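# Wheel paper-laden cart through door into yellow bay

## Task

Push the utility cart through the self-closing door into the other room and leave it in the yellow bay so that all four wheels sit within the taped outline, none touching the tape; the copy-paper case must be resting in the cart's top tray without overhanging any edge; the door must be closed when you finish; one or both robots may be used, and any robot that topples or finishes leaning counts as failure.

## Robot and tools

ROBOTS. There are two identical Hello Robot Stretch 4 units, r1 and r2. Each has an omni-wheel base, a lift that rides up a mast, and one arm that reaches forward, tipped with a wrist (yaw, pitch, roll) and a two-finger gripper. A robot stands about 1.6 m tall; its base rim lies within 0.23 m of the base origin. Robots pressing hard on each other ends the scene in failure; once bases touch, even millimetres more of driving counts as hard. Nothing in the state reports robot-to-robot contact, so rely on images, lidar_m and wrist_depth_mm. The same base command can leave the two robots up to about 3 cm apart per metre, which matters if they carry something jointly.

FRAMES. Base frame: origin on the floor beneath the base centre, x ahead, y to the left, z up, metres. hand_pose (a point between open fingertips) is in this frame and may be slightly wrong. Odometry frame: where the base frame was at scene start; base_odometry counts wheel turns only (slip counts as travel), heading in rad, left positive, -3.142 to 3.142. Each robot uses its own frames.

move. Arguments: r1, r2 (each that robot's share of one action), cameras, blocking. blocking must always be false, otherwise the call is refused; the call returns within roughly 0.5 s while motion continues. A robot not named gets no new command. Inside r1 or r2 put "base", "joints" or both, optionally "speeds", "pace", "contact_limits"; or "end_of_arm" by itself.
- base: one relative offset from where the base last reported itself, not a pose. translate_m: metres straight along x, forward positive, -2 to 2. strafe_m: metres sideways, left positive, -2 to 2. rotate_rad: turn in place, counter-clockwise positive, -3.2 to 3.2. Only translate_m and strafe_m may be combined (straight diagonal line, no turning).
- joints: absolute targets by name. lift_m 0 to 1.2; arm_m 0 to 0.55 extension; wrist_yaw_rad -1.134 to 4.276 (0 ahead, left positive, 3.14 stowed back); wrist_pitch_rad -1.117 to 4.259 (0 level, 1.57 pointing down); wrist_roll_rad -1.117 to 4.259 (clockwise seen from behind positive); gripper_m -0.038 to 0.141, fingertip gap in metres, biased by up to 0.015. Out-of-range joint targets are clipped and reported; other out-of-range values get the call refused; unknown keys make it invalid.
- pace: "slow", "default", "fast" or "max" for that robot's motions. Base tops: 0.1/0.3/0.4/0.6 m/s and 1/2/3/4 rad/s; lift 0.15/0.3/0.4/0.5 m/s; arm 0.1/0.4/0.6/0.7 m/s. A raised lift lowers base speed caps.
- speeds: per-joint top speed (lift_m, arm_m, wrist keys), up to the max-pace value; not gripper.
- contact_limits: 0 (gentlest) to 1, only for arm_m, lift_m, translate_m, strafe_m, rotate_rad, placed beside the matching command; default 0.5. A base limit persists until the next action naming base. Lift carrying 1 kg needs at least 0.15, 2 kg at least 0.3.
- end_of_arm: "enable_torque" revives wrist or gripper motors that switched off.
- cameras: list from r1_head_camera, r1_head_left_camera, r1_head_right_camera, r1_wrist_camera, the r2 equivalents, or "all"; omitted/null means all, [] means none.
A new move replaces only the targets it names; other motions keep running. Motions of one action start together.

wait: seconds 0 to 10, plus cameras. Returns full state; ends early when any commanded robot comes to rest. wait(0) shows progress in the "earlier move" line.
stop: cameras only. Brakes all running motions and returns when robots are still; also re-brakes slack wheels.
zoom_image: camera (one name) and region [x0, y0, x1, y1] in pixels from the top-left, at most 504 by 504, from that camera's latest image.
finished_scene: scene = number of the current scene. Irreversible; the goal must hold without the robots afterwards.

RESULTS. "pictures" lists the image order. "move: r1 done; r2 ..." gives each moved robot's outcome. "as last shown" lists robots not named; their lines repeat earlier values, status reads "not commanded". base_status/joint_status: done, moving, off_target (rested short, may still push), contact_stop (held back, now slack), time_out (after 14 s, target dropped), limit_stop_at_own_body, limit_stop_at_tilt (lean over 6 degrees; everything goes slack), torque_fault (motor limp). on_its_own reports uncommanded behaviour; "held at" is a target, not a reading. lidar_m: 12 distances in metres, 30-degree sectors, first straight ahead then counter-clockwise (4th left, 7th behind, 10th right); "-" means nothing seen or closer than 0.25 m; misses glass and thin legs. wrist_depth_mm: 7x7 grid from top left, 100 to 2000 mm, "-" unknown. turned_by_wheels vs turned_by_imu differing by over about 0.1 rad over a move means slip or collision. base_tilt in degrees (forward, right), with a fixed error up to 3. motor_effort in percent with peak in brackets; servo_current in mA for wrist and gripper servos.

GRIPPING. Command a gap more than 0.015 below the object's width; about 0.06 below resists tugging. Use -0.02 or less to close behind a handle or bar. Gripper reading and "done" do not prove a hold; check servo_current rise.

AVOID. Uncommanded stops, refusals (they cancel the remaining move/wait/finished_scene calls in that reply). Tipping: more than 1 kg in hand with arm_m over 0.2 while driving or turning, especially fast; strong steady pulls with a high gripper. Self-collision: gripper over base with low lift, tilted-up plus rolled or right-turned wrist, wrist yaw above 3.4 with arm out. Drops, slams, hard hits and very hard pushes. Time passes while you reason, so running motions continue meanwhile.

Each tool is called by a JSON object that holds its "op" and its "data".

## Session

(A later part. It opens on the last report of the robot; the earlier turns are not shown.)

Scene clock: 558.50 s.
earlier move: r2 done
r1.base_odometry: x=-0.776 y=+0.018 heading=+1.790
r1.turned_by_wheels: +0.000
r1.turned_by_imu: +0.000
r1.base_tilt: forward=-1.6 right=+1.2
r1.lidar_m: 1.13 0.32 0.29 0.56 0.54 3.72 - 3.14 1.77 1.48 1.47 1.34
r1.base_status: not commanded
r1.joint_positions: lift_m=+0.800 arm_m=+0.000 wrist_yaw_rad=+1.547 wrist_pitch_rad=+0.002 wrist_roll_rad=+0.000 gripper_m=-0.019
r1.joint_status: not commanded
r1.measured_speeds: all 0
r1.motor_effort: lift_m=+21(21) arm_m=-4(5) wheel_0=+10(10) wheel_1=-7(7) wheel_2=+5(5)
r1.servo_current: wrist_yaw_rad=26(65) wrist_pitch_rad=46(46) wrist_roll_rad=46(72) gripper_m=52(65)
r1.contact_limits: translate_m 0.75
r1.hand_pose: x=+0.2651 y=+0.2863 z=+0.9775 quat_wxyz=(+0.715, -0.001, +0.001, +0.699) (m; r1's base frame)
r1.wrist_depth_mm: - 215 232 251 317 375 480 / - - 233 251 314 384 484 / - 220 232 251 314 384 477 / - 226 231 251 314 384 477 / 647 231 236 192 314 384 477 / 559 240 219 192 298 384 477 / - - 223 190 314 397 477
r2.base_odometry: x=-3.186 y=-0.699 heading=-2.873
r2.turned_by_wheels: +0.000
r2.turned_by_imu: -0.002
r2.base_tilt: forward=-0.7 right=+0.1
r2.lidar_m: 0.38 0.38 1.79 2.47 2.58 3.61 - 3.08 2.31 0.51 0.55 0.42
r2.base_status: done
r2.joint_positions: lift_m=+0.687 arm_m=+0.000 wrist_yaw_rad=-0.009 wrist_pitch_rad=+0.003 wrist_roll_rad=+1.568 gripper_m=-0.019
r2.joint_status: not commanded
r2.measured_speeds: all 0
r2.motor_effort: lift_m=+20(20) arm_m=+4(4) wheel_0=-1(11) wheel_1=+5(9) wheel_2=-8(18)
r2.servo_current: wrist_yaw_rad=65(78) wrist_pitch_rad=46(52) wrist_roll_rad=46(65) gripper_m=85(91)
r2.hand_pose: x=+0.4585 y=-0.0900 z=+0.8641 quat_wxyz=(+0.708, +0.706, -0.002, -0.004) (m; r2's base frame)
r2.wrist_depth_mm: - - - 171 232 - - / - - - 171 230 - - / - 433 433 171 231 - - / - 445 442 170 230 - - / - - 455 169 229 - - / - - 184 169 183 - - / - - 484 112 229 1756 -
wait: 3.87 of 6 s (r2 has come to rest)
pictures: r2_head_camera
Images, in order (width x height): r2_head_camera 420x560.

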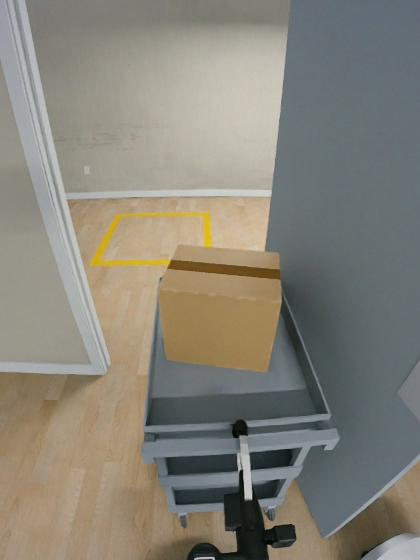

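{"op": "move", "data": {"blocking": false, "r2": {"base":{"translate_m":0.22,"strafe_m":-0.12},"pace":"slow"}, "cameras": []}}

{"op": "wait", "data": {"seconds": 6, "cameras": ["r2_head_camera","r1_head_camera"]}}

Scene clock: 568.23 s.
move: r2 moving
r1: as last shown
r1.lidar_m: 1.12 0.38 0.29 0.52 0.52 3.74 - 3.12 1.75 1.46 1.45 1.33
r1.motor_effort: lift_m=+21(21) arm_m=-4(5) wheel_0=+9(10) wheel_1=-7(7) wheel_2=+5(5)
r1.servo_current: wrist_yaw_rad=52(72) wrist_pitch_rad=46(46) wrist_roll_rad=52(65) gripper_m=59(59)
r1.contact_limits: translate_m 0.75
r1.wrist_depth_mm: - 216 232 252 315 375 480 / - - 233 251 315 382 480 / - 220 232 251 315 384 473 / - 226 233 251 312 382 477 / 634 230 236 192 314 384 473 / 564 240 219 192 298 382 480 / - - 223 190 312 397 477
r2.base_odometry: x=-3.200 y=-0.696 heading=-2.873
r2.turned_by_wheels: +0.000
r2.turned_by_imu: +0.001
r2.base_tilt: forward=-0.7 right=+0.1
r2.lidar_m: 0.37 0.39 1.80 2.50 2.62 3.66 - 3.11 2.28 0.52 0.56 0.40
r2.base_status: translate_m moving; strafe_m moving
r2.joint_positions: lift_m=+0.687 arm_m=+0.000 wrist_yaw_rad=-0.007 wrist_pitch_rad=+0.003 wrist_roll_rad=+1.568 gripper_m=-0.019
r2.joint_status: not commanded
r2.measured_speeds: translate_m=+0.049 strafe_m=-0.027 rotate_rad=+0.002 lift_m=+0.000 arm_m=+0.000 wrist_yaw_rad=+0.018 wrist_pitch_rad=+0.000 wrist_roll_rad=+0.000
r2.motor_effort: lift_m=+20(20) arm_m=+4(4) wheel_0=+8(10) wheel_1=+6(7) wheel_2=-14(15)
r2.servo_current: wrist_yaw_rad=65(65) wrist_pitch_rad=39(46) wrist_roll_rad=52(52) gripper_m=78(85)
r2.hand_pose: x=+0.4586 y=-0.0895 z=+0.8641 quat_wxyz=(+0.708, +0.706, -0.001, -0.004) (m; r2's base frame)
r2.wrist_depth_mm: - - - 169 229 - - / - - - 169 229 - - / - 433 433 168 229 - - / - 452 442 169 228 - - / - - 455 168 229 - - / - - 185 168 183 - - / - - 492 112 229 1756 -
pictures: none
No camera images: "cameras" was empty.

Scene clock: 571.40 s.
earlier move: r2 done
r1.base_odometry: x=-0.776 y=+0.018 heading=+1.790
r1.turned_by_wheels: +0.000
r1.turned_by_imu: +0.000
r1.base_tilt: forward=-1.6 right=+1.2
r1.lidar_m: 1.13 0.37 0.31 0.43 0.45 3.73 - 3.11 1.79 1.46 1.47 1.33
r1.base_status: not commanded
r1.joint_positions: lift_m=+0.800 arm_m=+0.000 wrist_yaw_rad=+1.547 wrist_pitch_rad=+0.002 wrist_roll_rad=+0.000 gripper_m=-0.019
r1.joint_status: not commanded
r1.measured_speeds: all 0
r1.motor_effort: lift_m=+21(21) arm_m=-4(5) wheel_0=+9(10) wheel_1=-7(7) wheel_2=+5(5)
r1.servo_current: wrist_yaw_rad=33(72) wrist_pitch_rad=52(52) wrist_roll_rad=52(65) gripper_m=59(59)
r1.contact_limits: translate_m 0.75
r1.hand_pose: x=+0.2651 y=+0.2863 z=+0.9775 quat_wxyz=(+0.715, -0.001, +0.001, +0.699) (m; r1's base frame)
r1.wrist_depth_mm: - 216 232 251 315 377 484 / - - 232 252 315 384 480 / - 221 233 251 314 384 477 / - 224 232 250 315 382 473 / 512 216 236 193 314 382 477 / - 239 219 191 298 382 477 / - - 223 190 314 394 477
r2.base_odometry: x=-3.430 y=-0.642 heading=-2.872
r2.turned_by_wheels: +0.000
r2.turned_by_imu: +0.002
r2.base_tilt: forward=-0.7 right=+0.0
r2.lidar_m: 0.36 0.36 1.46 2.59 2.74 3.82 - 2.92 0.41 0.42 0.37 0.43
r2.base_status: done
r2.joint_positions: lift_m=+0.687 arm_m=+0.000 wrist_yaw_rad=+0.003 wrist_pitch_rad=+0.003 wrist_roll_rad=+1.568 gripper_m=-0.019
r2.joint_status: not commanded
r2.measured_speeds: all 0
r2.motor_effort: lift_m=+20(20) arm_m=+3(4) wheel_0=+8(15) wheel_1=+4(7) wheel_2=-6(15)
r2.servo_current: wrist_yaw_rad=46(65) wrist_pitch_rad=46(52) wrist_roll_rad=39(65) gripper_m=85(91)
r2.hand_pose: x=+0.4595 y=-0.0865 z=+0.8641 quat_wxyz=(+0.708, +0.706, +0.002, +0.000) (m; r2's base frame)
r2.wrist_depth_mm: - - - 197 262 277 274 / - - - 191 254 - - / - - - 185 248 - - / - - 449 181 241 - - / - - 445 176 235 - - / - - 187 171 182 - - / - 455 455 112 223 - -
wait: 3.17 of 6 s (r2 has come to rest)
pictures: r1_head_camera, r2_head_camera
Images, in order (width x height): r1_head_camera 420x560, r2_head_camera 420x560.

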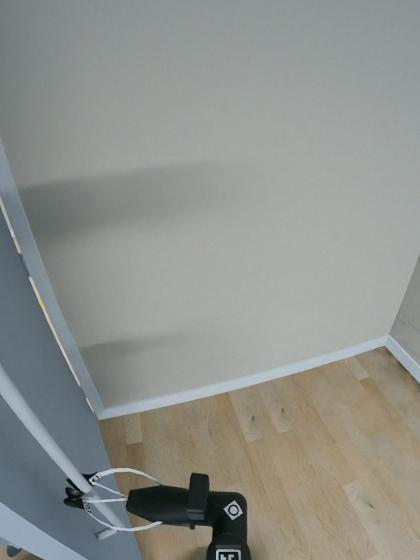

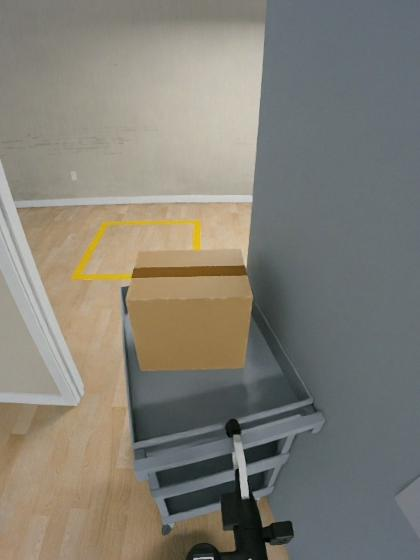

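{"op": "move", "data": {"blocking": false, "r2": {"base":{"translate_m":0.35,"strafe_m":0.08},"pace":"slow"}, "cameras": []}}

{"op": "wait", "data": {"seconds": 6, "cameras": ["r2_head_camera"]}}

Scene clock: 578.27 s.
move: r2 moving
r1: as last shown
r1.lidar_m: 1.13 0.35 0.33 0.42 0.46 3.74 - 3.16 1.76 1.47 1.45 1.35
r1.motor_effort: lift_m=+21(21) arm_m=-4(5) wheel_0=+10(10) wheel_1=-7(7) wheel_2=+5(5)
r1.servo_current: wrist_yaw_rad=46(52) wrist_pitch_rad=46(52) wrist_roll_rad=52(52) gripper_m=52(59)
r1.contact_limits: translate_m 0.75
r1.wrist_depth_mm: - 215 232 251 314 375 484 / - - 232 251 314 387 484 / - 220 232 250 314 384 477 / - 224 232 251 315 384 480 / 480 216 236 192 314 384 477 / - 238 219 192 298 384 477 / - - 223 190 314 397 480
r2.base_odometry: x=-3.441 y=-0.648 heading=-2.872
r2.turned_by_wheels: +0.000
r2.turned_by_imu: +0.001
r2.base_tilt: forward=-0.7 right=+0.1
r2.lidar_m: 0.35 0.36 1.49 2.59 2.73 3.77 - 2.96 0.42 0.42 0.35 0.42
r2.base_status: translate_m moving; strafe_m moving
r2.joint_positions: lift_m=+0.687 arm_m=+0.000 wrist_yaw_rad=+0.003 wrist_pitch_rad=+0.003 wrist_roll_rad=+1.568 gripper_m=-0.019
r2.joint_status: not commanded
r2.measured_speeds: translate_m=+0.049 strafe_m=+0.011 rotate_rad=+0.001 lift_m=+0.000 arm_m=+0.000 wrist_yaw_rad=+0.000 wrist_pitch_rad=+0.000 wrist_roll_rad=+0.000
r2.motor_effort: lift_m=+20(20) arm_m=+4(4) wheel_0=+10(10) wheel_1=+9(9) wheel_2=-14(14)
r2.servo_current: wrist_yaw_rad=39(52) wrist_pitch_rad=46(46) wrist_roll_rad=46(52) gripper_m=85(85)
r2.hand_pose: x=+0.4595 y=-0.0866 z=+0.8641 quat_wxyz=(+0.708, +0.706, +0.002, +0.000) (m; r2's base frame)
r2.wrist_depth_mm: - - - 198 263 273 273 / - - - 191 257 - - / - - - 185 248 - - / - - 449 182 240 - - / - - 449 175 234 - - / - - 187 169 182 - - / - 452 452 112 222 - -
pictures: none
No camera images: "cameras" was empty.

Scene clock: 582.60 s.
earlier move: r2 done
r1.base_odometry: x=-0.776 y=+0.018 heading=+1.790
r1.turned_by_wheels: +0.000
r1.turned_by_imu: +0.000
r1.base_tilt: forward=-1.6 right=+1.3
r1.lidar_m: 1.14 0.36 0.30 0.62 3.25 3.74 - 3.15 1.77 1.46 1.44 1.32
r1.base_status: not commanded
r1.joint_positions: lift_m=+0.800 arm_m=+0.000 wrist_yaw_rad=+1.547 wrist_pitch_rad=+0.002 wrist_roll_rad=+0.000 gripper_m=-0.019
r1.joint_status: not commanded
r1.measured_speeds: all 0
r1.motor_effort: lift_m=+21(21) arm_m=-4(5) wheel_0=+7(10) wheel_1=-7(7) wheel_2=+5(5)
r1.servo_current: wrist_yaw_rad=39(72) wrist_pitch_rad=39(52) wrist_roll_rad=65(72) gripper_m=52(65)
r1.contact_limits: translate_m 0.75
r1.hand_pose: x=+0.2651 y=+0.2863 z=+0.9775 quat_wxyz=(+0.715, -0.001, +0.001, +0.699) (m; r1's base frame)
r1.wrist_depth_mm: - 215 229 251 317 373 484 / - - 232 251 315 387 480 / - 220 232 251 314 387 477 / - 225 233 251 314 384 477 / - 229 236 192 315 382 477 / - 240 219 192 300 384 480 / - - 222 191 315 397 480
r2.base_odometry: x=-3.745 y=-0.812 heading=-2.872
r2.turned_by_wheels: +0.000
r2.turned_by_imu: +0.001
r2.base_tilt: forward=-0.7 right=+0.0
r2.lidar_m: 0.35 0.35 0.96 2.50 2.65 3.69 - 0.71 0.42 0.35 0.38 0.42
r2.base_status: done
r2.joint_positions: lift_m=+0.687 arm_m=+0.000 wrist_yaw_rad=+0.000 wrist_pitch_rad=+0.003 wrist_roll_rad=+1.568 gripper_m=-0.019
r2.joint_status: not commanded
r2.measured_speeds: all 0
r2.motor_effort: lift_m=+20(20) arm_m=+3(4) wheel_0=+6(14) wheel_1=+6(10) wheel_2=-8(17)
r2.servo_current: wrist_yaw_rad=52(59) wrist_pitch_rad=46(46) wrist_roll_rad=52(65) gripper_m=78(91)
r2.hand_pose: x=+0.4593 y=-0.0873 z=+0.8642 quat_wxyz=(+0.708, +0.706, +0.001, -0.001) (m; r2's base frame)
r2.wrist_depth_mm: - - - 198 266 273 274 / - - - 191 255 1808 - / - - - 186 247 1921 - / - - 442 181 240 - - / - - 442 175 234 - - / - - 186 168 182 - - / - 445 449 112 220 - -
wait: 4.33 of 6 s (r2 has come to rest)
pictures: r2_head_camera
Images, in order (width x height): r2_head_camera 420x560.

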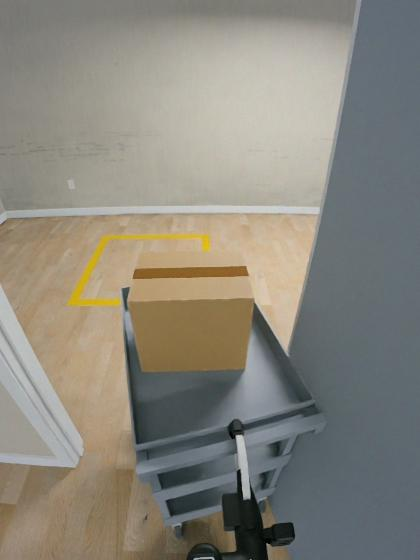

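{"op": "move", "data": {"blocking": false, "r2": {"base":{"translate_m":0.4,"strafe_m":0.1},"pace":"slow"}, "cameras": []}}

{"op": "wait", "data": {"seconds": 6, "cameras": ["r2_head_camera"]}}

Scene clock: 588.60 s.
move: r2 moving
r1: as last shown
r1.base_tilt: forward=-1.6 right=+1.2
r1.lidar_m: 1.12 0.34 0.31 0.62 3.24 3.71 - 3.16 1.76 1.46 1.44 1.32
r1.motor_effort: lift_m=+21(21) arm_m=-5(5) wheel_0=+8(8) wheel_1=-7(7) wheel_2=+5(5)
r1.servo_current: wrist_yaw_rad=33(59) wrist_pitch_rad=39(46) wrist_roll_rad=46(59) gripper_m=52(59)
r1.contact_limits: translate_m 0.75
r1.wrist_depth_mm: - 216 228 252 315 375 484 / - - 232 251 315 384 480 / - 220 232 251 314 387 480 / - 225 232 251 315 382 477 / - 230 236 192 314 382 480 / - 239 220 191 298 384 477 / - - 222 191 314 397 480
r2.base_odometry: x=-3.757 y=-0.819 heading=-2.872
r2.turned_by_wheels: +0.000
r2.turned_by_imu: +0.001
r2.base_tilt: forward=-0.7 right=+0.0
r2.lidar_m: 0.36 0.35 0.94 2.50 2.62 3.69 - 0.69 0.40 0.35 0.37 0.45
r2.base_status: translate_m moving; strafe_m moving
r2.joint_positions: lift_m=+0.687 arm_m=+0.000 wrist_yaw_rad=+0.000 wrist_pitch_rad=+0.003 wrist_roll_rad=+1.568 gripper_m=-0.019
r2.joint_status: not commanded
r2.measured_speeds: translate_m=+0.047 strafe_m=+0.012 rotate_rad=-0.001 lift_m=+0.000 arm_m=+0.000 wrist_yaw_rad=+0.000 wrist_pitch_rad=+0.000 wrist_roll_rad=+0.000
r2.motor_effort: lift_m=+20(20) arm_m=+4(4) wheel_0=+7(10) wheel_1=+7(9) wheel_2=-12(15)
r2.servo_current: wrist_yaw_rad=46(59) wrist_pitch_rad=39(46) wrist_roll_rad=46(59) gripper_m=85(91)
r2.hand_pose: x=+0.4593 y=-0.0873 z=+0.8642 quat_wxyz=(+0.708, +0.706, +0.001, -0.001) (m; r2's base frame)
r2.wrist_depth_mm: - - - 197 265 272 273 / - - - 191 256 1863 - / - - - 186 248 1808 - / - - 445 181 239 - - / - - 445 174 233 - - / - - 186 168 182 - - / - 449 445 112 221 - -
pictures: none
No camera images: "cameras" was empty.

Scene clock: 593.47 s.
earlier move: r2 done
r1.base_odometry: x=-0.776 y=+0.018 heading=+1.790
r1.turned_by_wheels: +0.000
r1.turned_by_imu: +0.000
r1.base_tilt: forward=-1.6 right=+1.2
r1.lidar_m: 1.12 0.33 0.27 2.23 3.24 3.70 - 3.15 1.75 1.47 1.46 1.35
r1.base_status: not commanded
r1.joint_positions: lift_m=+0.800 arm_m=+0.000 wrist_yaw_rad=+1.547 wrist_pitch_rad=+0.002 wrist_roll_rad=+0.000 gripper_m=-0.019
r1.joint_status: not commanded
r1.measured_speeds: all 0
r1.motor_effort: lift_m=+21(21) arm_m=-4(5) wheel_0=+8(8) wheel_1=-7(7) wheel_2=+5(5)
r1.servo_current: wrist_yaw_rad=39(72) wrist_pitch_rad=46(52) wrist_roll_rad=39(72) gripper_m=52(65)
r1.contact_limits: translate_m 0.75
r1.hand_pose: x=+0.2651 y=+0.2863 z=+0.9775 quat_wxyz=(+0.715, -0.001, +0.001, +0.699) (m; r1's base frame)
r1.wrist_depth_mm: - 216 232 251 315 375 480 / - - 232 251 315 384 480 / - 220 231 251 314 384 473 / - 225 231 251 314 382 473 / - 230 236 192 314 382 473 / - 239 220 192 298 382 480 / - - 223 190 314 397 477
r2.base_odometry: x=-4.104 y=-1.015 heading=-2.872
r2.turned_by_wheels: +0.000
r2.turned_by_imu: -0.001
r2.base_tilt: forward=-0.7 right=+0.1
r2.lidar_m: 0.35 0.35 0.56 1.22 2.51 3.51 - 0.74 0.44 0.37 0.36 0.44
r2.base_status: done
r2.joint_positions: lift_m=+0.687 arm_m=+0.000 wrist_yaw_rad=-0.004 wrist_pitch_rad=+0.003 wrist_roll_rad=+1.568 gripper_m=-0.019
r2.joint_status: not commanded
r2.measured_speeds: all 0
r2.motor_effort: lift_m=+20(20) arm_m=+4(4) wheel_0=+0(10) wheel_1=+5(9) wheel_2=-7(15)
r2.servo_current: wrist_yaw_rad=46(65) wrist_pitch_rad=39(52) wrist_roll_rad=46(59) gripper_m=78(91)
r2.hand_pose: x=+0.4589 y=-0.0886 z=+0.8642 quat_wxyz=(+0.708, +0.706, +0.000, -0.002) (m; r2's base frame)
r2.wrist_depth_mm: - - - 203 270 289 286 / - - - 193 258 1756 1281 / - - - 187 249 1921 - / - - 449 181 240 - - / - - 449 175 233 - - / - - 185 168 185 - - / - 449 445 112 220 - -
wait: 4.87 of 6 s (r2 has come to rest)
pictures: r2_head_camera
Images, in order (width x height): r2_head_camera 420x560.

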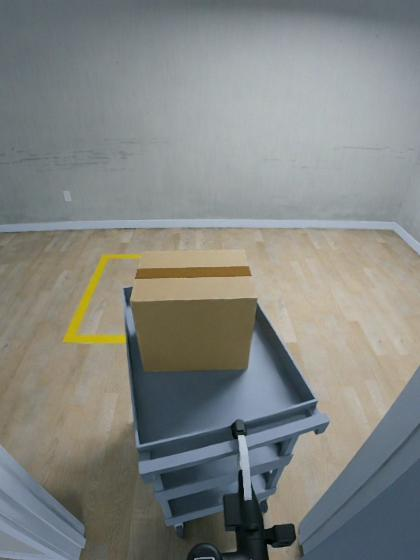

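{"op": "move", "data": {"blocking": false, "r2": {"base":{"translate_m":0.45,"strafe_m":0.11},"pace":"slow"}, "cameras": []}}

{"op": "wait", "data": {"seconds": 7, "cameras": ["r2_head_camera"]}}

Scene clock: 598.57 s.
move: r2 moving
r1: as last shown
r1.lidar_m: 1.11 0.31 0.31 2.23 3.24 3.68 - 3.14 1.75 1.48 1.48 1.31
r1.motor_effort: lift_m=+21(21) arm_m=-4(5) wheel_0=+7(8) wheel_1=-7(7) wheel_2=+5(5)
r1.servo_current: wrist_yaw_rad=39(72) wrist_pitch_rad=46(46) wrist_roll_rad=59(65) gripper_m=59(65)
r1.contact_limits: translate_m 0.75
r1.wrist_depth_mm: - 216 232 251 315 373 480 / - - 232 251 315 384 480 / - 220 232 251 312 382 477 / - 225 233 251 312 382 477 / - 231 236 192 314 382 477 / - 239 220 191 298 384 477 / - - 223 190 314 397 477
r2.base_odometry: x=-4.115 y=-1.021 heading=-2.872
r2.turned_by_wheels: +0.000
r2.turned_by_imu: +0.000
r2.base_tilt: forward=-0.7 right=+0.0
r2.lidar_m: 0.34 0.34 0.55 1.17 2.51 3.50 - 0.73 0.41 0.36 0.35 0.44
r2.base_status: translate_m moving; strafe_m moving
r2.joint_positions: lift_m=+0.687 arm_m=+0.000 wrist_yaw_rad=-0.004 wrist_pitch_rad=+0.003 wrist_roll_rad=+1.568 gripper_m=-0.019
r2.joint_status: not commanded
r2.measured_speeds: translate_m=+0.049 strafe_m=+0.012 rotate_rad=+0.003 lift_m=+0.000 arm_m=+0.000 wrist_yaw_rad=+0.000 wrist_pitch_rad=+0.000 wrist_roll_rad=+0.000
r2.motor_effort: lift_m=+20(20) arm_m=+4(4) wheel_0=-1(4) wheel_1=+6(8) wheel_2=-13(15)
r2.servo_current: wrist_yaw_rad=59(59) wrist_pitch_rad=46(46) wrist_roll_rad=52(52) gripper_m=85(85)
r2.hand_pose: x=+0.4589 y=-0.0886 z=+0.8642 quat_wxyz=(+0.708, +0.706, +0.000, -0.003) (m; r2's base frame)
r2.wrist_depth_mm: - - - 203 270 287 285 / - - - 194 257 1808 1308 / - - - 187 249 - - / - - 445 181 239 - - / - - 449 175 234 - - / - - 185 168 183 - - / - 452 445 112 220 - -
pictures: none
No camera images: "cameras" was empty.

Scene clock: 603.97 s.
earlier move: r2 done
r1.base_odometry: x=-0.776 y=+0.018 heading=+1.790
r1.turned_by_wheels: +0.000
r1.turned_by_imu: +0.000
r1.base_tilt: forward=-1.6 right=+1.2
r1.lidar_m: 1.12 0.35 0.31 2.21 3.23 3.71 - 3.16 1.76 1.43 1.46 1.34
r1.base_status: not commanded
r1.joint_positions: lift_m=+0.800 arm_m=+0.000 wrist_yaw_rad=+1.547 wrist_pitch_rad=+0.002 wrist_roll_rad=+0.000 gripper_m=-0.019
r1.joint_status: not commanded
r1.measured_speeds: all 0
r1.motor_effort: lift_m=+21(21) arm_m=-4(5) wheel_0=+7(8) wheel_1=-6(7) wheel_2=+5(5)
r1.servo_current: wrist_yaw_rad=46(72) wrist_pitch_rad=39(52) wrist_roll_rad=39(72) gripper_m=52(65)
r1.contact_limits: translate_m 0.75
r1.hand_pose: x=+0.2651 y=+0.2863 z=+0.9775 quat_wxyz=(+0.715, -0.001, +0.001, +0.699) (m; r1's base frame)
r1.wrist_depth_mm: - 215 232 251 315 373 480 / - - 232 251 315 384 480 / - 220 232 251 314 384 477 / - 225 232 252 314 384 473 / - 231 236 192 314 382 477 / - 239 220 192 300 382 477 / - - 223 190 315 399 477
r2.base_odometry: x=-4.508 y=-1.241 heading=-2.873
r2.turned_by_wheels: +0.000
r2.turned_by_imu: -0.001
r2.base_tilt: forward=-0.7 right=+0.1
r2.lidar_m: 0.36 0.32 2.35 0.35 0.37 3.36 - 0.78 0.48 0.47 2.52 0.40
r2.base_status: done
r2.joint_positions: lift_m=+0.687 arm_m=+0.000 wrist_yaw_rad=-0.004 wrist_pitch_rad=+0.003 wrist_roll_rad=+1.568 gripper_m=-0.019
r2.joint_status: not commanded
r2.measured_speeds: all 0
r2.motor_effort: lift_m=+20(20) arm_m=+4(4) wheel_0=+1(7) wheel_1=+3(8) wheel_2=-9(15)
r2.servo_current: wrist_yaw_rad=46(65) wrist_pitch_rad=39(46) wrist_roll_rad=46(65) gripper_m=85(91)
r2.hand_pose: x=+0.4589 y=-0.0886 z=+0.8642 quat_wxyz=(+0.708, +0.706, +0.000, -0.003) (m; r2's base frame)
r2.wrist_depth_mm: - - - 200 267 290 287 / - - - 193 257 1863 1281 / - - - 186 248 1863 - / - - 449 181 240 - - / - - 445 175 233 - - / - - 185 169 186 - - / - 445 449 112 221 - -
wait: 5.40 of 7 s (r2 has come to rest)
pictures: r2_head_camera
Images, in order (width x height): r2_head_camera 420x560.

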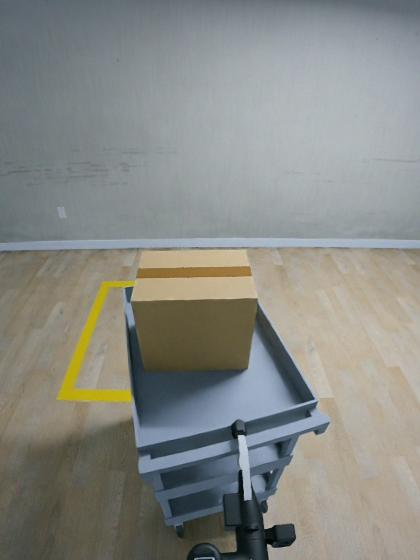

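{"op": "move", "data": {"blocking": false, "r2": {"base":{"translate_m":0.45,"strafe_m":0.11},"pace":"slow"}, "cameras": []}}

{"op": "wait", "data": {"seconds": 7, "cameras": ["r2_head_camera","r2_head_left_camera"]}}

Scene clock: 610.63 s.
move: r2 moving
r1: as last shown
r1.base_tilt: forward=-1.5 right=+1.2
r1.lidar_m: 1.13 0.35 0.31 2.22 3.23 3.70 - 3.17 1.74 1.47 1.46 1.34
r1.motor_effort: lift_m=+21(21) arm_m=-4(5) wheel_0=+7(8) wheel_1=-7(7) wheel_2=+5(5)
r1.servo_current: wrist_yaw_rad=59(59) wrist_pitch_rad=46(46) wrist_roll_rad=46(52) gripper_m=59(59)
r1.contact_limits: translate_m 0.75
r1.wrist_depth_mm: - 215 231 251 315 373 484 / - - 232 251 314 384 477 / - 220 231 250 314 382 477 / - 225 232 251 315 384 473 / - 231 236 193 315 382 477 / - 239 219 191 298 384 477 / - - 222 190 314 394 477
r2.base_odometry: x=-4.520 y=-1.247 heading=-2.873
r2.turned_by_wheels: +0.000
r2.turned_by_imu: +0.000
r2.base_tilt: forward=-0.7 right=+0.0
r2.lidar_m: 0.35 0.34 2.37 0.34 0.35 3.33 - 0.77 0.46 0.49 2.50 0.43
r2.base_status: translate_m moving; strafe_m moving
r2.joint_positions: lift_m=+0.687 arm_m=+0.000 wrist_yaw_rad=-0.004 wrist_pitch_rad=+0.003 wrist_roll_rad=+1.568 gripper_m=-0.019
r2.joint_status: not commanded
r2.measured_speeds: translate_m=+0.048 strafe_m=+0.012 rotate_rad=-0.001 lift_m=+0.000 arm_m=+0.000 wrist_yaw_rad=+0.000 wrist_pitch_rad=+0.000 wrist_roll_rad=+0.000
r2.motor_effort: lift_m=+20(20) arm_m=+4(4) wheel_0=+2(8) wheel_1=+8(8) wheel_2=-12(16)
r2.servo_current: wrist_yaw_rad=39(59) wrist_pitch_rad=46(46) wrist_roll_rad=39(52) gripper_m=85(85)
r2.hand_pose: x=+0.4589 y=-0.0886 z=+0.8642 quat_wxyz=(+0.708, +0.706, +0.000, -0.003) (m; r2's base frame)
r2.wrist_depth_mm: - - - 201 266 289 286 / - - - 194 256 1808 1308 / - - - 186 248 1863 - / - - 442 181 241 - - / - - 449 175 232 - - / - - 185 168 183 - - / - 445 449 112 219 - -
pictures: none
No camera images: "cameras" was empty.

Scene clock: 616.03 s.
earlier move: r2 done
r1.base_odometry: x=-0.776 y=+0.018 heading=+1.790
r1.turned_by_wheels: +0.000
r1.turned_by_imu: +0.000
r1.base_tilt: forward=-1.6 right=+1.2
r1.lidar_m: 1.13 0.34 0.29 2.23 3.23 3.71 - 3.15 1.74 1.47 1.46 1.35
r1.base_status: not commanded
r1.joint_positions: lift_m=+0.800 arm_m=+0.000 wrist_yaw_rad=+1.547 wrist_pitch_rad=+0.002 wrist_roll_rad=+0.000 gripper_m=-0.019
r1.joint_status: not commanded
r1.measured_speeds: all 0
r1.motor_effort: lift_m=+21(21) arm_m=-4(5) wheel_0=+7(8) wheel_1=-7(7) wheel_2=+5(5)
r1.servo_current: wrist_yaw_rad=52(72) wrist_pitch_rad=39(52) wrist_roll_rad=46(72) gripper_m=52(65)
r1.contact_limits: translate_m 0.75
r1.hand_pose: x=+0.2651 y=+0.2863 z=+0.9775 quat_wxyz=(+0.715, -0.001, +0.001, +0.699) (m; r1's base frame)
r1.wrist_depth_mm: - 216 232 252 317 375 484 / - - 232 251 314 382 480 / - 220 232 251 314 384 473 / - 225 232 250 314 382 480 / - 231 236 192 314 384 473 / - 239 220 192 298 382 480 / - - 223 190 315 397 480
r2.base_odometry: x=-4.913 y=-1.466 heading=-2.873
r2.turned_by_wheels: +0.000
r2.turned_by_imu: -0.001
r2.base_tilt: forward=-0.7 right=+0.1
r2.lidar_m: 0.36 0.35 2.21 1.74 0.64 0.50 - 0.80 0.75 2.00 2.67 0.43
r2.base_status: done
r2.joint_positions: lift_m=+0.687 arm_m=+0.000 wrist_yaw_rad=-0.004 wrist_pitch_rad=+0.003 wrist_roll_rad=+1.568 gripper_m=-0.019
r2.joint_status: not commanded
r2.measured_speeds: all 0
r2.motor_effort: lift_m=+20(20) arm_m=+4(4) wheel_0=+1(8) wheel_1=+5(8) wheel_2=-9(16)
r2.servo_current: wrist_yaw_rad=52(59) wrist_pitch_rad=46(46) wrist_roll_rad=52(59) gripper_m=85(91)
r2.hand_pose: x=+0.4589 y=-0.0886 z=+0.8642 quat_wxyz=(+0.708, +0.706, +0.000, -0.003) (m; r2's base frame)
r2.wrist_depth_mm: - - - 200 265 289 287 / - - - 192 256 1756 1281 / - - - 186 248 1863 - / - - 442 181 239 - - / - - 442 175 233 - - / - - 184 168 185 - - / - 449 445 112 220 - -
wait: 5.40 of 7 s (r2 has come to rest)
pictures: r2_head_camera, r2_head_left_camera
Images, in order (width x height): r2_head_camera 420x560, r2_head_left_camera 420x672.

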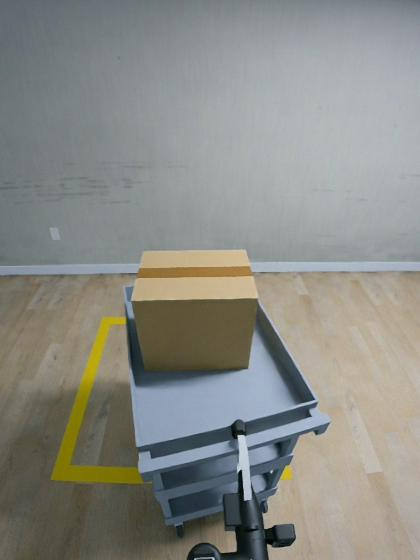

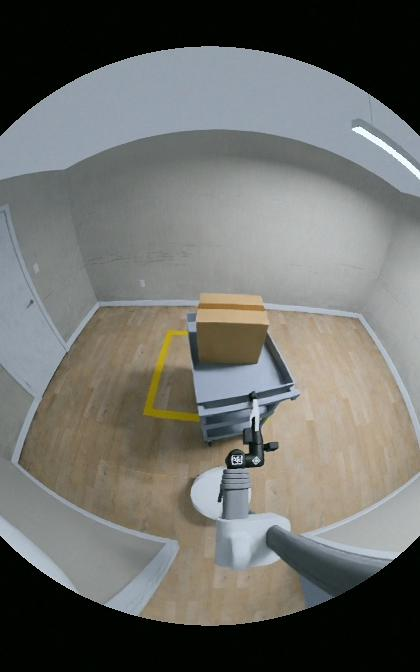

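{"op": "move", "data": {"blocking": false, "r2": {"base":{"translate_m":0.43,"strafe_m":0.1},"pace":"slow"}, "cameras": []}}

{"op": "wait", "data": {"seconds": 7, "cameras": ["r2_head_camera","r2_head_left_camera","r2_head_right_camera"]}}

Scene clock: 622.20 s.
move: r2 moving
r1: as last shown
r1.lidar_m: 1.12 0.34 0.29 2.21 3.25 3.72 - 3.12 1.76 1.48 1.48 1.32
r1.motor_effort: lift_m=+21(21) arm_m=-4(4) wheel_0=+7(8) wheel_1=-6(7) wheel_2=+5(5)
r1.servo_current: wrist_yaw_rad=52(72) wrist_pitch_rad=39(46) wrist_roll_rad=46(59) gripper_m=59(59)
r1.contact_limits: translate_m 0.75
r1.wrist_depth_mm: - 216 232 251 315 373 484 / - - 232 252 315 384 480 / - 220 233 251 312 384 477 / - 225 232 250 314 382 477 / - 231 236 192 315 382 477 / - 239 219 191 297 382 477 / - - 223 190 314 394 477
r2.base_odometry: x=-4.924 y=-1.472 heading=-2.873
r2.turned_by_wheels: +0.000
r2.turned_by_imu: +0.000
r2.base_tilt: forward=-0.7 right=+0.0
r2.lidar_m: 0.35 0.34 2.23 1.79 0.67 0.54 - 0.82 0.76 1.99 2.63 0.44
r2.base_status: translate_m moving; strafe_m moving
r2.joint_positions: lift_m=+0.687 arm_m=+0.000 wrist_yaw_rad=-0.004 wrist_pitch_rad=+0.003 wrist_roll_rad=+1.568 gripper_m=-0.019
r2.joint_status: not commanded
r2.measured_speeds: translate_m=+0.048 strafe_m=+0.011 rotate_rad=+0.000 lift_m=+0.000 arm_m=+0.000 wrist_yaw_rad=+0.000 wrist_pitch_rad=+0.000 wrist_roll_rad=+0.000
r2.motor_effort: lift_m=+20(20) arm_m=+4(4) wheel_0=+0(6) wheel_1=+6(8) wheel_2=-13(15)
r2.servo_current: wrist_yaw_rad=52(59) wrist_pitch_rad=39(46) wrist_roll_rad=39(52) gripper_m=78(85)
r2.hand_pose: x=+0.4589 y=-0.0886 z=+0.8642 quat_wxyz=(+0.708, +0.706, +0.000, -0.003) (m; r2's base frame)
r2.wrist_depth_mm: - - - 200 266 290 286 / - - - 192 256 1863 1308 / - - - 186 249 1863 - / - - 445 181 240 - - / - - 445 175 233 - - / - - 185 169 184 - - / - 452 445 112 220 - -
pictures: none
No camera images: "cameras" was empty.

Scene clock: 627.37 s.
earlier move: r2 done
r1.base_odometry: x=-0.776 y=+0.018 heading=+1.790
r1.turned_by_wheels: +0.000
r1.turned_by_imu: +0.000
r1.base_tilt: forward=-1.5 right=+1.2
r1.lidar_m: 1.11 0.34 0.30 2.22 3.23 3.71 - 3.10 1.75 1.47 1.47 1.32
r1.base_status: not commanded
r1.joint_positions: lift_m=+0.800 arm_m=+0.000 wrist_yaw_rad=+1.547 wrist_pitch_rad=+0.002 wrist_roll_rad=+0.000 gripper_m=-0.019
r1.joint_status: not commanded
r1.measured_speeds: all 0
r1.motor_effort: lift_m=+21(21) arm_m=-4(5) wheel_0=+7(8) wheel_1=-6(7) wheel_2=+5(5)
r1.servo_current: wrist_yaw_rad=52(72) wrist_pitch_rad=39(52) wrist_roll_rad=59(78) gripper_m=59(65)
r1.contact_limits: translate_m 0.75
r1.hand_pose: x=+0.2651 y=+0.2863 z=+0.9775 quat_wxyz=(+0.715, -0.001, +0.001, +0.699) (m; r1's base frame)
r1.wrist_depth_mm: - 216 232 250 315 375 484 / - - 232 251 315 384 480 / - 220 232 251 314 382 477 / - 225 232 251 314 384 477 / - 231 236 192 312 382 477 / - 239 220 191 298 382 477 / - - 223 190 314 394 477
r2.base_odometry: x=-5.300 y=-1.676 heading=-2.873
r2.turned_by_wheels: +0.000
r2.turned_by_imu: +0.000
r2.base_tilt: forward=-0.7 right=+0.1
r2.lidar_m: 0.32 0.33 2.14 2.04 1.22 0.89 0.88 1.11 1.28 2.62 2.64 0.43
r2.base_status: done
r2.joint_positions: lift_m=+0.687 arm_m=+0.000 wrist_yaw_rad=-0.004 wrist_pitch_rad=+0.003 wrist_roll_rad=+1.568 gripper_m=-0.019
r2.joint_status: not commanded
r2.measured_speeds: all 0
r2.motor_effort: lift_m=+20(20) arm_m=+4(4) wheel_0=+2(8) wheel_1=+5(9) wheel_2=-8(15)
r2.servo_current: wrist_yaw_rad=52(65) wrist_pitch_rad=46(46) wrist_roll_rad=46(65) gripper_m=85(91)
r2.hand_pose: x=+0.4589 y=-0.0886 z=+0.8642 quat_wxyz=(+0.708, +0.706, +0.000, -0.003) (m; r2's base frame)
r2.wrist_depth_mm: - - - 198 265 277 289 / - - - 191 257 1708 1281 / - - - 185 248 1708 - / - 449 449 180 240 - - / - 445 445 175 233 - - / - 452 185 168 184 - - / - 141 452 112 220 - -
wait: 5.17 of 7 s (r2 has come to rest)
pictures: r2_head_camera, r2_head_left_camera, r2_head_right_camera
Images, in order (width x height): r2_head_camera 420x560, r2_head_left_camera 420x672, r2_head_right_camera 420x672.

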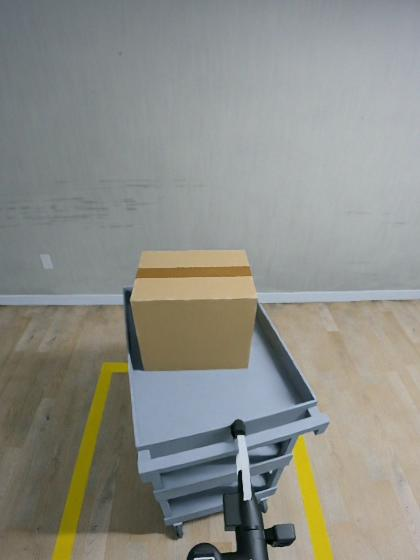

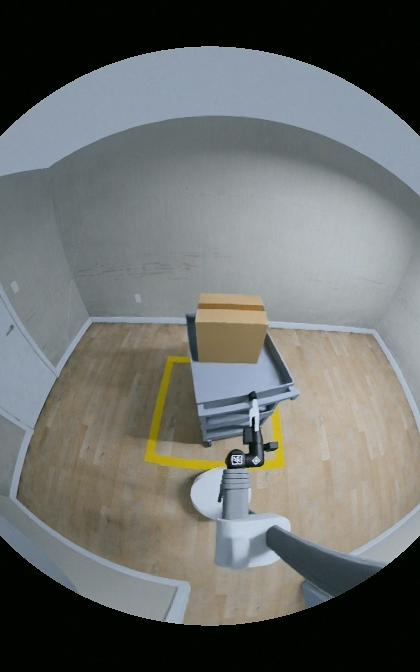

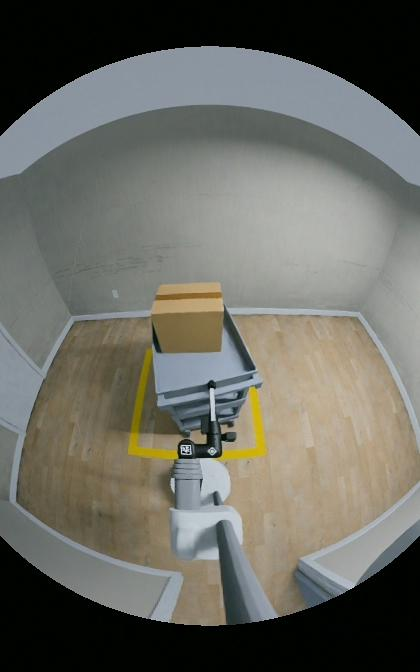

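{"op": "move", "data": {"blocking": false, "r2": {"joints":{"gripper_m":0.11}}, "cameras": []}}

{"op": "wait", "data": {"seconds": 3, "cameras": []}}

{"op": "move", "data": {"blocking": false, "r2": {"base":{"translate_m":-0.35,"strafe_m":0.0},"pace":"slow"}, "r1": {"joints":{"gripper_m":0.12}}, "cameras": []}}

{"op": "wait", "data": {"seconds": 2, "cameras": ["r1_head_camera"]}}

{"op": "wait", "data": {"seconds": 3, "cameras": ["r1_head_camera","r1_wrist_camera","r2_head_camera","r2_head_right_camera"]}}

Scene clock: 635.47 s.
move: r2 moving
r1: as last shown
r1.base_tilt: forward=-1.6 right=+1.2
r1.lidar_m: 1.12 0.35 0.30 2.21 3.23 3.73 - 3.11 1.74 1.47 1.47 1.35
r1.motor_effort: lift_m=+21(21) arm_m=-4(5) wheel_0=+8(8) wheel_1=-7(7) wheel_2=+5(5)
r1.servo_current: wrist_yaw_rad=39(78) wrist_pitch_rad=46(46) wrist_roll_rad=59(59) gripper_m=52(65)
r1.contact_limits: translate_m 0.75
r1.wrist_depth_mm: - 216 232 251 314 375 484 / - - 231 251 315 384 484 / - 220 232 251 314 382 477 / - 225 232 251 314 384 477 / - 230 236 192 314 384 477 / - 240 219 192 298 382 477 / - - 222 189 314 399 477
r2.base_odometry: x=-5.300 y=-1.676 heading=-2.873
r2.turned_by_wheels: +0.000
r2.turned_by_imu: +0.001
r2.base_tilt: forward=-0.6 right=+0.1
r2.lidar_m: 0.34 0.36 2.07 2.03 1.23 0.89 0.87 1.13 1.29 2.62 2.67 0.43
r2.base_status: not commanded
r2.joint_positions: lift_m=+0.687 arm_m=+0.000 wrist_yaw_rad=-0.004 wrist_pitch_rad=+0.003 wrist_roll_rad=+1.568 gripper_m=+0.005
r2.joint_status: gripper_m moving
r2.measured_speeds: all 0
r2.motor_effort: lift_m=+20(20) arm_m=+3(4) wheel_0=+2(3) wheel_1=+5(5) wheel_2=-8(9)
r2.servo_current: wrist_yaw_rad=52(59) wrist_pitch_rad=39(46) wrist_roll_rad=39(59) gripper_m=91(91)
r2.hand_pose: x=+0.4589 y=-0.0886 z=+0.8642 quat_wxyz=(+0.708, +0.706, +0.000, -0.003) (m; r2's base frame)
r2.wrist_depth_mm: - - - 205 271 279 289 / - - - 198 262 1708 1308 / - - - 190 252 1756 - / - 449 449 185 245 - - / - 449 449 179 236 - - / - 449 190 174 189 - - / - 125 - 112 224 - -
pictures: none
No camera images: "cameras" was empty.

Scene clock: 637.00 s.
earlier move: r2 done
r1.base_odometry: x=-0.776 y=+0.018 heading=+1.790
r1.turned_by_wheels: +0.000
r1.turned_by_imu: +0.000
r1.base_tilt: forward=-1.5 right=+1.2
r1.lidar_m: 1.11 0.36 0.29 2.21 3.24 3.71 - 3.14 1.77 1.48 1.48 1.34
r1.base_status: not commanded
r1.joint_positions: lift_m=+0.800 arm_m=+0.000 wrist_yaw_rad=+1.547 wrist_pitch_rad=+0.002 wrist_roll_rad=+0.000 gripper_m=-0.019
r1.joint_status: not commanded
r1.measured_speeds: all 0
r1.motor_effort: lift_m=+21(21) arm_m=-5(5) wheel_0=+8(8) wheel_1=-7(7) wheel_2=+5(5)
r1.servo_current: wrist_yaw_rad=52(78) wrist_pitch_rad=46(46) wrist_roll_rad=52(65) gripper_m=52(65)
r1.contact_limits: translate_m 0.75
r1.hand_pose: x=+0.2651 y=+0.2863 z=+0.9775 quat_wxyz=(+0.715, -0.001, +0.001, +0.699) (m; r1's base frame)
r1.wrist_depth_mm: - 216 232 251 315 375 484 / - - 232 251 314 384 480 / - 220 232 251 314 384 477 / - 225 232 251 314 384 477 / - 230 236 192 314 382 477 / - 240 219 192 298 382 477 / - - 223 190 314 394 480
r2.base_odometry: x=-5.300 y=-1.676 heading=-2.873
r2.turned_by_wheels: +0.000
r2.turned_by_imu: +0.000
r2.base_tilt: forward=-0.7 right=+0.1
r2.lidar_m: 0.35 0.35 2.10 2.03 1.24 0.90 0.90 1.11 1.29 2.62 2.65 0.44
r2.base_status: not commanded
r2.joint_positions: lift_m=+0.687 arm_m=+0.000 wrist_yaw_rad=-0.003 wrist_pitch_rad=+0.003 wrist_roll_rad=+1.568 gripper_m=+0.110
r2.joint_status: all done
r2.measured_speeds: all 0
r2.motor_effort: lift_m=+20(20) arm_m=+4(4) wheel_0=+2(3) wheel_1=+5(6) wheel_2=-7(9)
r2.servo_current: wrist_yaw_rad=39(59) wrist_pitch_rad=39(46) wrist_roll_rad=46(59) gripper_m=46(124)
r2.hand_pose: x=+0.4590 y=-0.0883 z=+0.8642 quat_wxyz=(+0.708, +0.706, +0.000, -0.002) (m; r2's base frame)
r2.wrist_depth_mm: - - - 219 289 296 294 / - - - 213 277 1661 1255 / - - - 206 268 1708 - / - 462 462 199 259 - - / - 462 466 195 252 - - / - 466 201 187 216 - - / - 473 466 112 238 - -
wait: 1.53 of 3 s (r2 has come to rest)
pictures: none
No camera images: "cameras" was empty.

Scene clock: 637.50 s.
move: r1 moving; r2 moving
r1.base_odometry: x=-0.776 y=+0.018 heading=+1.790
r1.turned_by_wheels: +0.000
r1.turned_by_imu: +0.000
r1.base_tilt: forward=-1.6 right=+1.2
r1.lidar_m: 1.10 0.37 0.29 2.20 3.25 3.73 - 3.13 1.75 1.43 1.48 1.34
r1.base_status: not commanded
r1.joint_positions: lift_m=+0.800 arm_m=+0.000 wrist_yaw_rad=+1.547 wrist_pitch_rad=+0.002 wrist_roll_rad=+0.000 gripper_m=+0.005
r1.joint_status: gripper_m moving
r1.measured_speeds: all 0
r1.motor_effort: lift_m=+21(21) arm_m=-4(4) wheel_0=+8(8) wheel_1=-6(7) wheel_2=+5(5)
r1.servo_current: wrist_yaw_rad=33(65) wrist_pitch_rad=39(46) wrist_roll_rad=59(59) gripper_m=65(65)
r1.contact_limits: translate_m 0.75
r1.hand_pose: x=+0.2651 y=+0.2863 z=+0.9775 quat_wxyz=(+0.715, -0.001, +0.001, +0.699) (m; r1's base frame)
r1.wrist_depth_mm: - 236 236 201 317 382 477 / - 241 236 259 315 382 469 / - 245 236 254 317 382 469 / - 250 236 255 315 382 466 / - - 236 197 317 382 469 / - - 224 196 307 382 473 / - - 231 194 307 394 473
r2.base_odometry: x=-5.289 y=-1.673 heading=-2.873
r2.turned_by_wheels: +0.000
r2.turned_by_imu: +0.000
r2.base_tilt: forward=-0.7 right=+0.1
r2.lidar_m: 0.37 0.38 2.10 2.02 1.22 0.89 0.85 1.12 1.26 2.64 2.68 0.46
r2.base_status: translate_m moving; strafe_m moving
r2.joint_positions: lift_m=+0.687 arm_m=+0.000 wrist_yaw_rad=-0.003 wrist_pitch_rad=+0.003 wrist_roll_rad=+1.568 gripper_m=+0.110
r2.joint_status: not commanded
r2.measured_speeds: translate_m=-0.049 strafe_m=+0.000 rotate_rad=-0.003 lift_m=+0.000 arm_m=+0.000 wrist_yaw_rad=+0.000 wrist_pitch_rad=+0.000 wrist_roll_rad=+0.000
r2.motor_effort: lift_m=+20(20) arm_m=+4(4) wheel_0=-1(8) wheel_1=-6(6) wheel_2=+8(10)
r2.servo_current: wrist_yaw_rad=46(59) wrist_pitch_rad=39(46) wrist_roll_rad=46(52) gripper_m=52(59)
r2.hand_pose: x=+0.4590 y=-0.0883 z=+0.8642 quat_wxyz=(+0.708, +0.706, +0.000, -0.002) (m; r2's base frame)
r2.wrist_depth_mm: - - - 229 298 306 306 / - - - 220 287 1618 1308 / - - - 215 277 1661 - / - 473 477 209 268 - - / - 477 477 204 259 - - / - 473 201 196 202 - - / - 477 477 112 248 - -
pictures: none
No camera images: "cameras" was empty.

Scene clock: 639.13 s.
earlier move: r1 done; r2 moving
r1.base_odometry: x=-0.775 y=+0.018 heading=+1.790
r1.turned_by_wheels: -0.001
r1.turned_by_imu: -0.001
r1.base_tilt: forward=-1.6 right=+1.3
r1.lidar_m: 1.09 0.95 0.50 0.52 3.22 3.72 - 3.13 1.75 1.45 1.47 1.33
r1.base_status: not commanded
r1.joint_positions: lift_m=+0.800 arm_m=+0.000 wrist_yaw_rad=+1.552 wrist_pitch_rad=+0.002 wrist_roll_rad=+0.000 gripper_m=+0.120
r1.joint_status: all done
r1.measured_speeds: all 0
r1.motor_effort: lift_m=+21(21) arm_m=+4(5) wheel_0=-1(8) wheel_1=+1(7) wheel_2=+0(5)
r1.servo_current: wrist_yaw_rad=39(78) wrist_pitch_rad=39(46) wrist_roll_rad=59(72) gripper_m=39(98)
r1.contact_limits: translate_m 0.75
r1.hand_pose: x=+0.2638 y=+0.2867 z=+0.9775 quat_wxyz=(+0.714, -0.001, +0.001, +0.700) (m; r1's base frame)
r1.wrist_depth_mm: - - 469 508 535 - - / - - 473 508 539 - - / - - 473 508 539 - - / - - 477 508 535 - - / - - 477 508 539 - - / - - 477 508 525 - - / - - 473 144 544 - -
r2.base_odometry: x=-5.143 y=-1.633 heading=-2.873
r2.turned_by_wheels: +0.000
r2.turned_by_imu: +0.000
r2.base_tilt: forward=-0.7 right=+0.1
r2.lidar_m: 0.51 2.14 2.15 2.04 1.00 0.73 0.74 1.02 1.04 2.64 2.77 0.61
r2.base_status: translate_m moving; strafe_m moving
r2.joint_positions: lift_m=+0.687 arm_m=+0.000 wrist_yaw_rad=-0.003 wrist_pitch_rad=+0.003 wrist_roll_rad=+1.568 gripper_m=+0.110
r2.joint_status: not commanded
r2.measured_speeds: translate_m=-0.100 strafe_m=+0.001 rotate_rad=+0.001 lift_m=+0.000 arm_m=+0.000 wrist_yaw_rad=+0.000 wrist_pitch_rad=+0.000 wrist_roll_rad=+0.000
r2.motor_effort: lift_m=+20(20) arm_m=+4(4) wheel_0=-8(11) wheel_1=-5(8) wheel_2=+7(11)
r2.servo_current: wrist_yaw_rad=59(59) wrist_pitch_rad=46(52) wrist_roll_rad=39(59) gripper_m=59(65)
r2.hand_pose: x=+0.4590 y=-0.0883 z=+0.8642 quat_wxyz=(+0.708, +0.706, +0.000, -0.002) (m; r2's base frame)
r2.wrist_depth_mm: - - - - - 1756 1205 / - - - 387 - 1756 462 / - - - 373 433 1863 - / - - 627 415 418 - - / - - 627 413 404 - - / - - 199 397 191 - - / - - 634 112 - - -
wait: 1.63 of 2 s (r1 has come to rest)
pictures: r1_head_camera
Images, in order (width x height): r1_head_camera 420x560.

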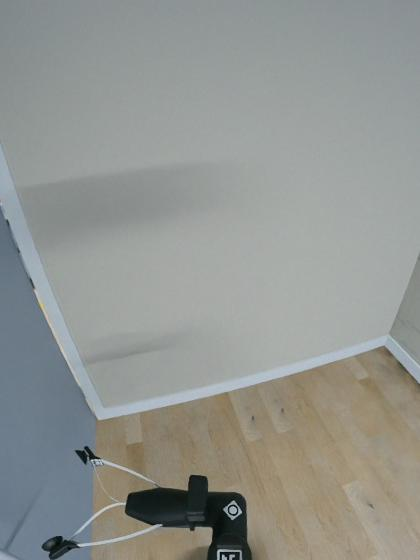

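Scene clock: 641.80 s.
earlier move: r2 done
r1.base_odometry: x=-0.775 y=+0.018 heading=+1.790
r1.turned_by_wheels: +0.000
r1.turned_by_imu: +0.000
r1.base_tilt: forward=-1.6 right=+1.3
r1.lidar_m: 1.11 1.13 1.14 1.24 3.22 3.72 - 3.13 1.76 1.46 1.45 1.31
r1.base_status: not commanded
r1.joint_positions: lift_m=+0.800 arm_m=+0.000 wrist_yaw_rad=+1.552 wrist_pitch_rad=+0.002 wrist_roll_rad=+0.000 gripper_m=+0.120
r1.joint_status: all done
r1.measured_speeds: all 0
r1.motor_effort: lift_m=+21(21) arm_m=+4(5) wheel_0=-1(8) wheel_1=+1(7) wheel_2=+0(5)
r1.servo_current: wrist_yaw_rad=52(78) wrist_pitch_rad=39(52) wrist_roll_rad=39(72) gripper_m=46(98)
r1.contact_limits: translate_m 0.75
r1.hand_pose: x=+0.2638 y=+0.2867 z=+0.9775 quat_wxyz=(+0.714, -0.001, +0.001, +0.700) (m; r1's base frame)
r1.wrist_depth_mm: - - - - - - - / - - - - - - - / - - - - - - - / - - - - - - - / - - - - - - - / - - - - 190 - - / - - - 144 - - -
r2.base_odometry: x=-4.963 y=-1.584 heading=-2.873
r2.turned_by_wheels: +0.000
r2.turned_by_imu: +0.000
r2.base_tilt: forward=-0.7 right=+0.1
r2.lidar_m: 0.69 2.35 2.11 2.00 0.78 0.56 0.94 0.86 0.87 2.27 2.78 0.79
r2.base_status: done
r2.joint_positions: lift_m=+0.687 arm_m=+0.000 wrist_yaw_rad=-0.003 wrist_pitch_rad=+0.003 wrist_roll_rad=+1.568 gripper_m=+0.110
r2.joint_status: not commanded
r2.measured_speeds: all 0
r2.motor_effort: lift_m=+20(20) arm_m=+4(4) wheel_0=-4(11) wheel_1=-5(8) wheel_2=+6(11)
r2.servo_current: wrist_yaw_rad=59(59) wrist_pitch_rad=46(52) wrist_roll_rad=46(65) gripper_m=46(65)
r2.hand_pose: x=+0.4590 y=-0.0883 z=+0.8642 quat_wxyz=(+0.708, +0.706, +0.000, -0.002) (m; r2's base frame)
r2.wrist_depth_mm: - - - - - 1756 1160 / - - - - - 1708 1205 / - - - - - 647 1008 / - - - 820 - - - / - - 809 831 - - 591 / - - 199 809 191 - - / - - - 112 - 564 564
wait: 2.67 of 3 s (r2 has come to rest)
pictures: r1_head_camera, r1_wrist_camera, r2_head_camera, r2_head_right_camera
Images, in order (width x height): r1_head_camera 420x560, r1_wrist_camera 616x392, r2_head_camera 420x560, r2_head_right_camera 420x672.

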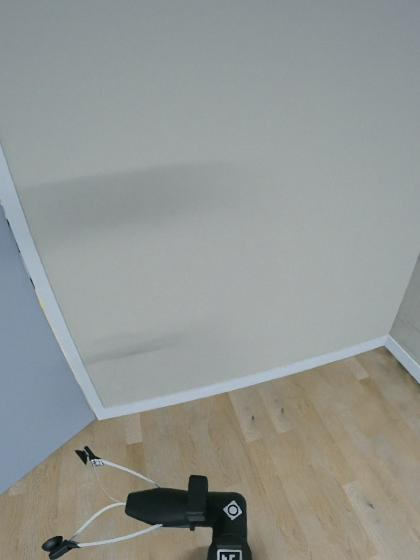

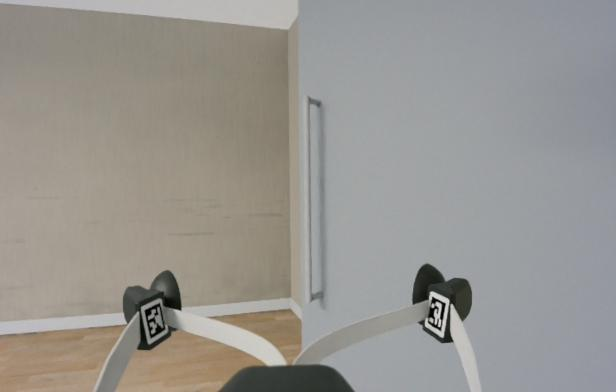

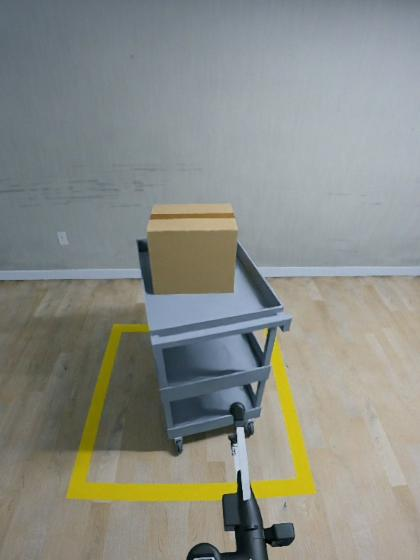

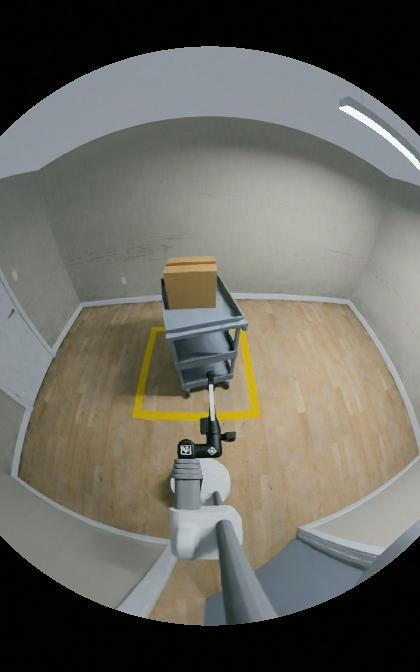

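{"op": "wait", "data": {"seconds": 5, "cameras": ["r1_wrist_camera","r2_head_right_camera","r1_head_left_camera"]}}

Scene clock: 650.70 s.
r1.base_odometry: x=-0.775 y=+0.018 heading=+1.790
r1.turned_by_wheels: +0.000
r1.turned_by_imu: -0.001
r1.base_tilt: forward=-1.6 right=+1.3
r1.lidar_m: 1.12 1.11 1.29 2.21 3.23 3.73 - 3.17 1.76 1.46 1.45 1.35
r1.base_status: not commanded
r1.joint_positions: lift_m=+0.800 arm_m=+0.000 wrist_yaw_rad=+1.552 wrist_pitch_rad=+0.002 wrist_roll_rad=+0.000 gripper_m=+0.120
r1.joint_status: all done
r1.measured_speeds: all 0
r1.motor_effort: lift_m=+21(21) arm_m=+4(5) wheel_0=-1(8) wheel_1=+1(7) wheel_2=+0(5)
r1.servo_current: wrist_yaw_rad=39(78) wrist_pitch_rad=46(52) wrist_roll_rad=26(72) gripper_m=39(98)
r1.contact_limits: translate_m 0.75
r1.hand_pose: x=+0.2638 y=+0.2867 z=+0.9775 quat_wxyz=(+0.714, -0.001, +0.001, +0.700) (m; r1's base frame)
r1.wrist_depth_mm: - - - - 1576 - - / - - - - 1576 - - / - - - - 1576 - - / - - - - 1576 - - / - - - - 1618 - - / - - - - 194 - - / - - - 148 1537 - -
r2.base_odometry: x=-4.963 y=-1.584 heading=-2.873
r2.turned_by_wheels: +0.000
r2.turned_by_imu: +0.001
r2.base_tilt: forward=-0.7 right=+0.1
r2.lidar_m: 0.69 2.33 2.13 2.05 0.75 0.53 0.58 0.63 0.87 2.30 2.75 0.80
r2.base_status: done
r2.joint_positions: lift_m=+0.687 arm_m=+0.000 wrist_yaw_rad=-0.003 wrist_pitch_rad=+0.003 wrist_roll_rad=+1.568 gripper_m=+0.110
r2.joint_status: not commanded
r2.measured_speeds: all 0
r2.motor_effort: lift_m=+20(20) arm_m=+4(4) wheel_0=-3(11) wheel_1=-5(8) wheel_2=+6(11)
r2.servo_current: wrist_yaw_rad=52(59) wrist_pitch_rad=46(52) wrist_roll_rad=39(65) gripper_m=52(65)
r2.hand_pose: x=+0.4590 y=-0.0883 z=+0.8642 quat_wxyz=(+0.708, +0.706, +0.000, -0.002) (m; r2's base frame)
r2.wrist_depth_mm: - - - - - 1756 1229 / - - - - - 1808 1205 / - - - - - 634 1042 / - - - 809 - - - / - - 809 820 - - 591 / - - 199 809 191 - - / - - - 112 - 564 559
wait: 5.00 s; at rest from the start
pictures: r1_head_left_camera, r1_wrist_camera, r2_head_right_camera
Images, in order (width x height): r1_head_left_camera 420x672, r1_wrist_camera 616x392, r2_head_right_camera 420x672.

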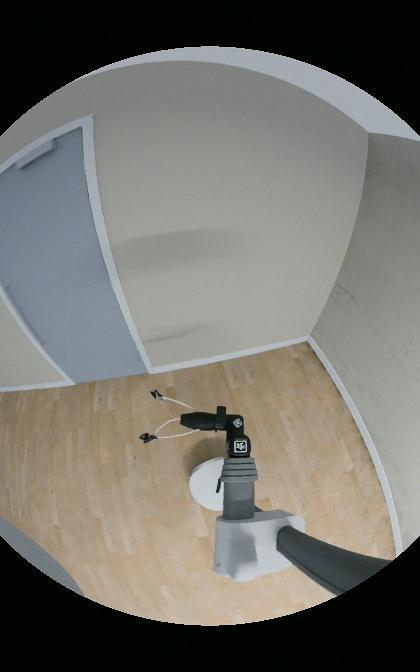

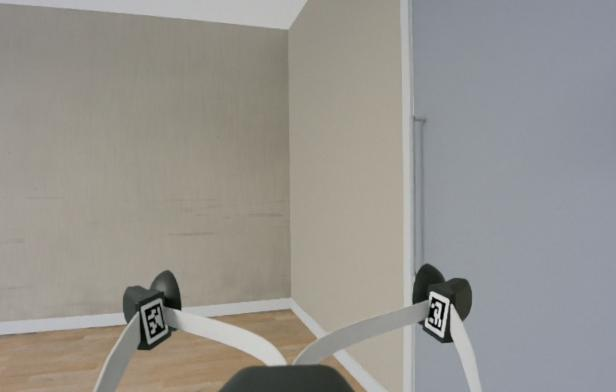

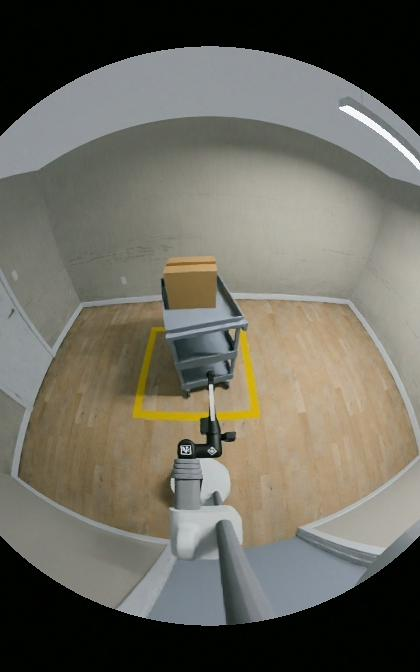

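{"op": "finished_scene", "data": {"scene": 2}}

The scene is finished: the task was done.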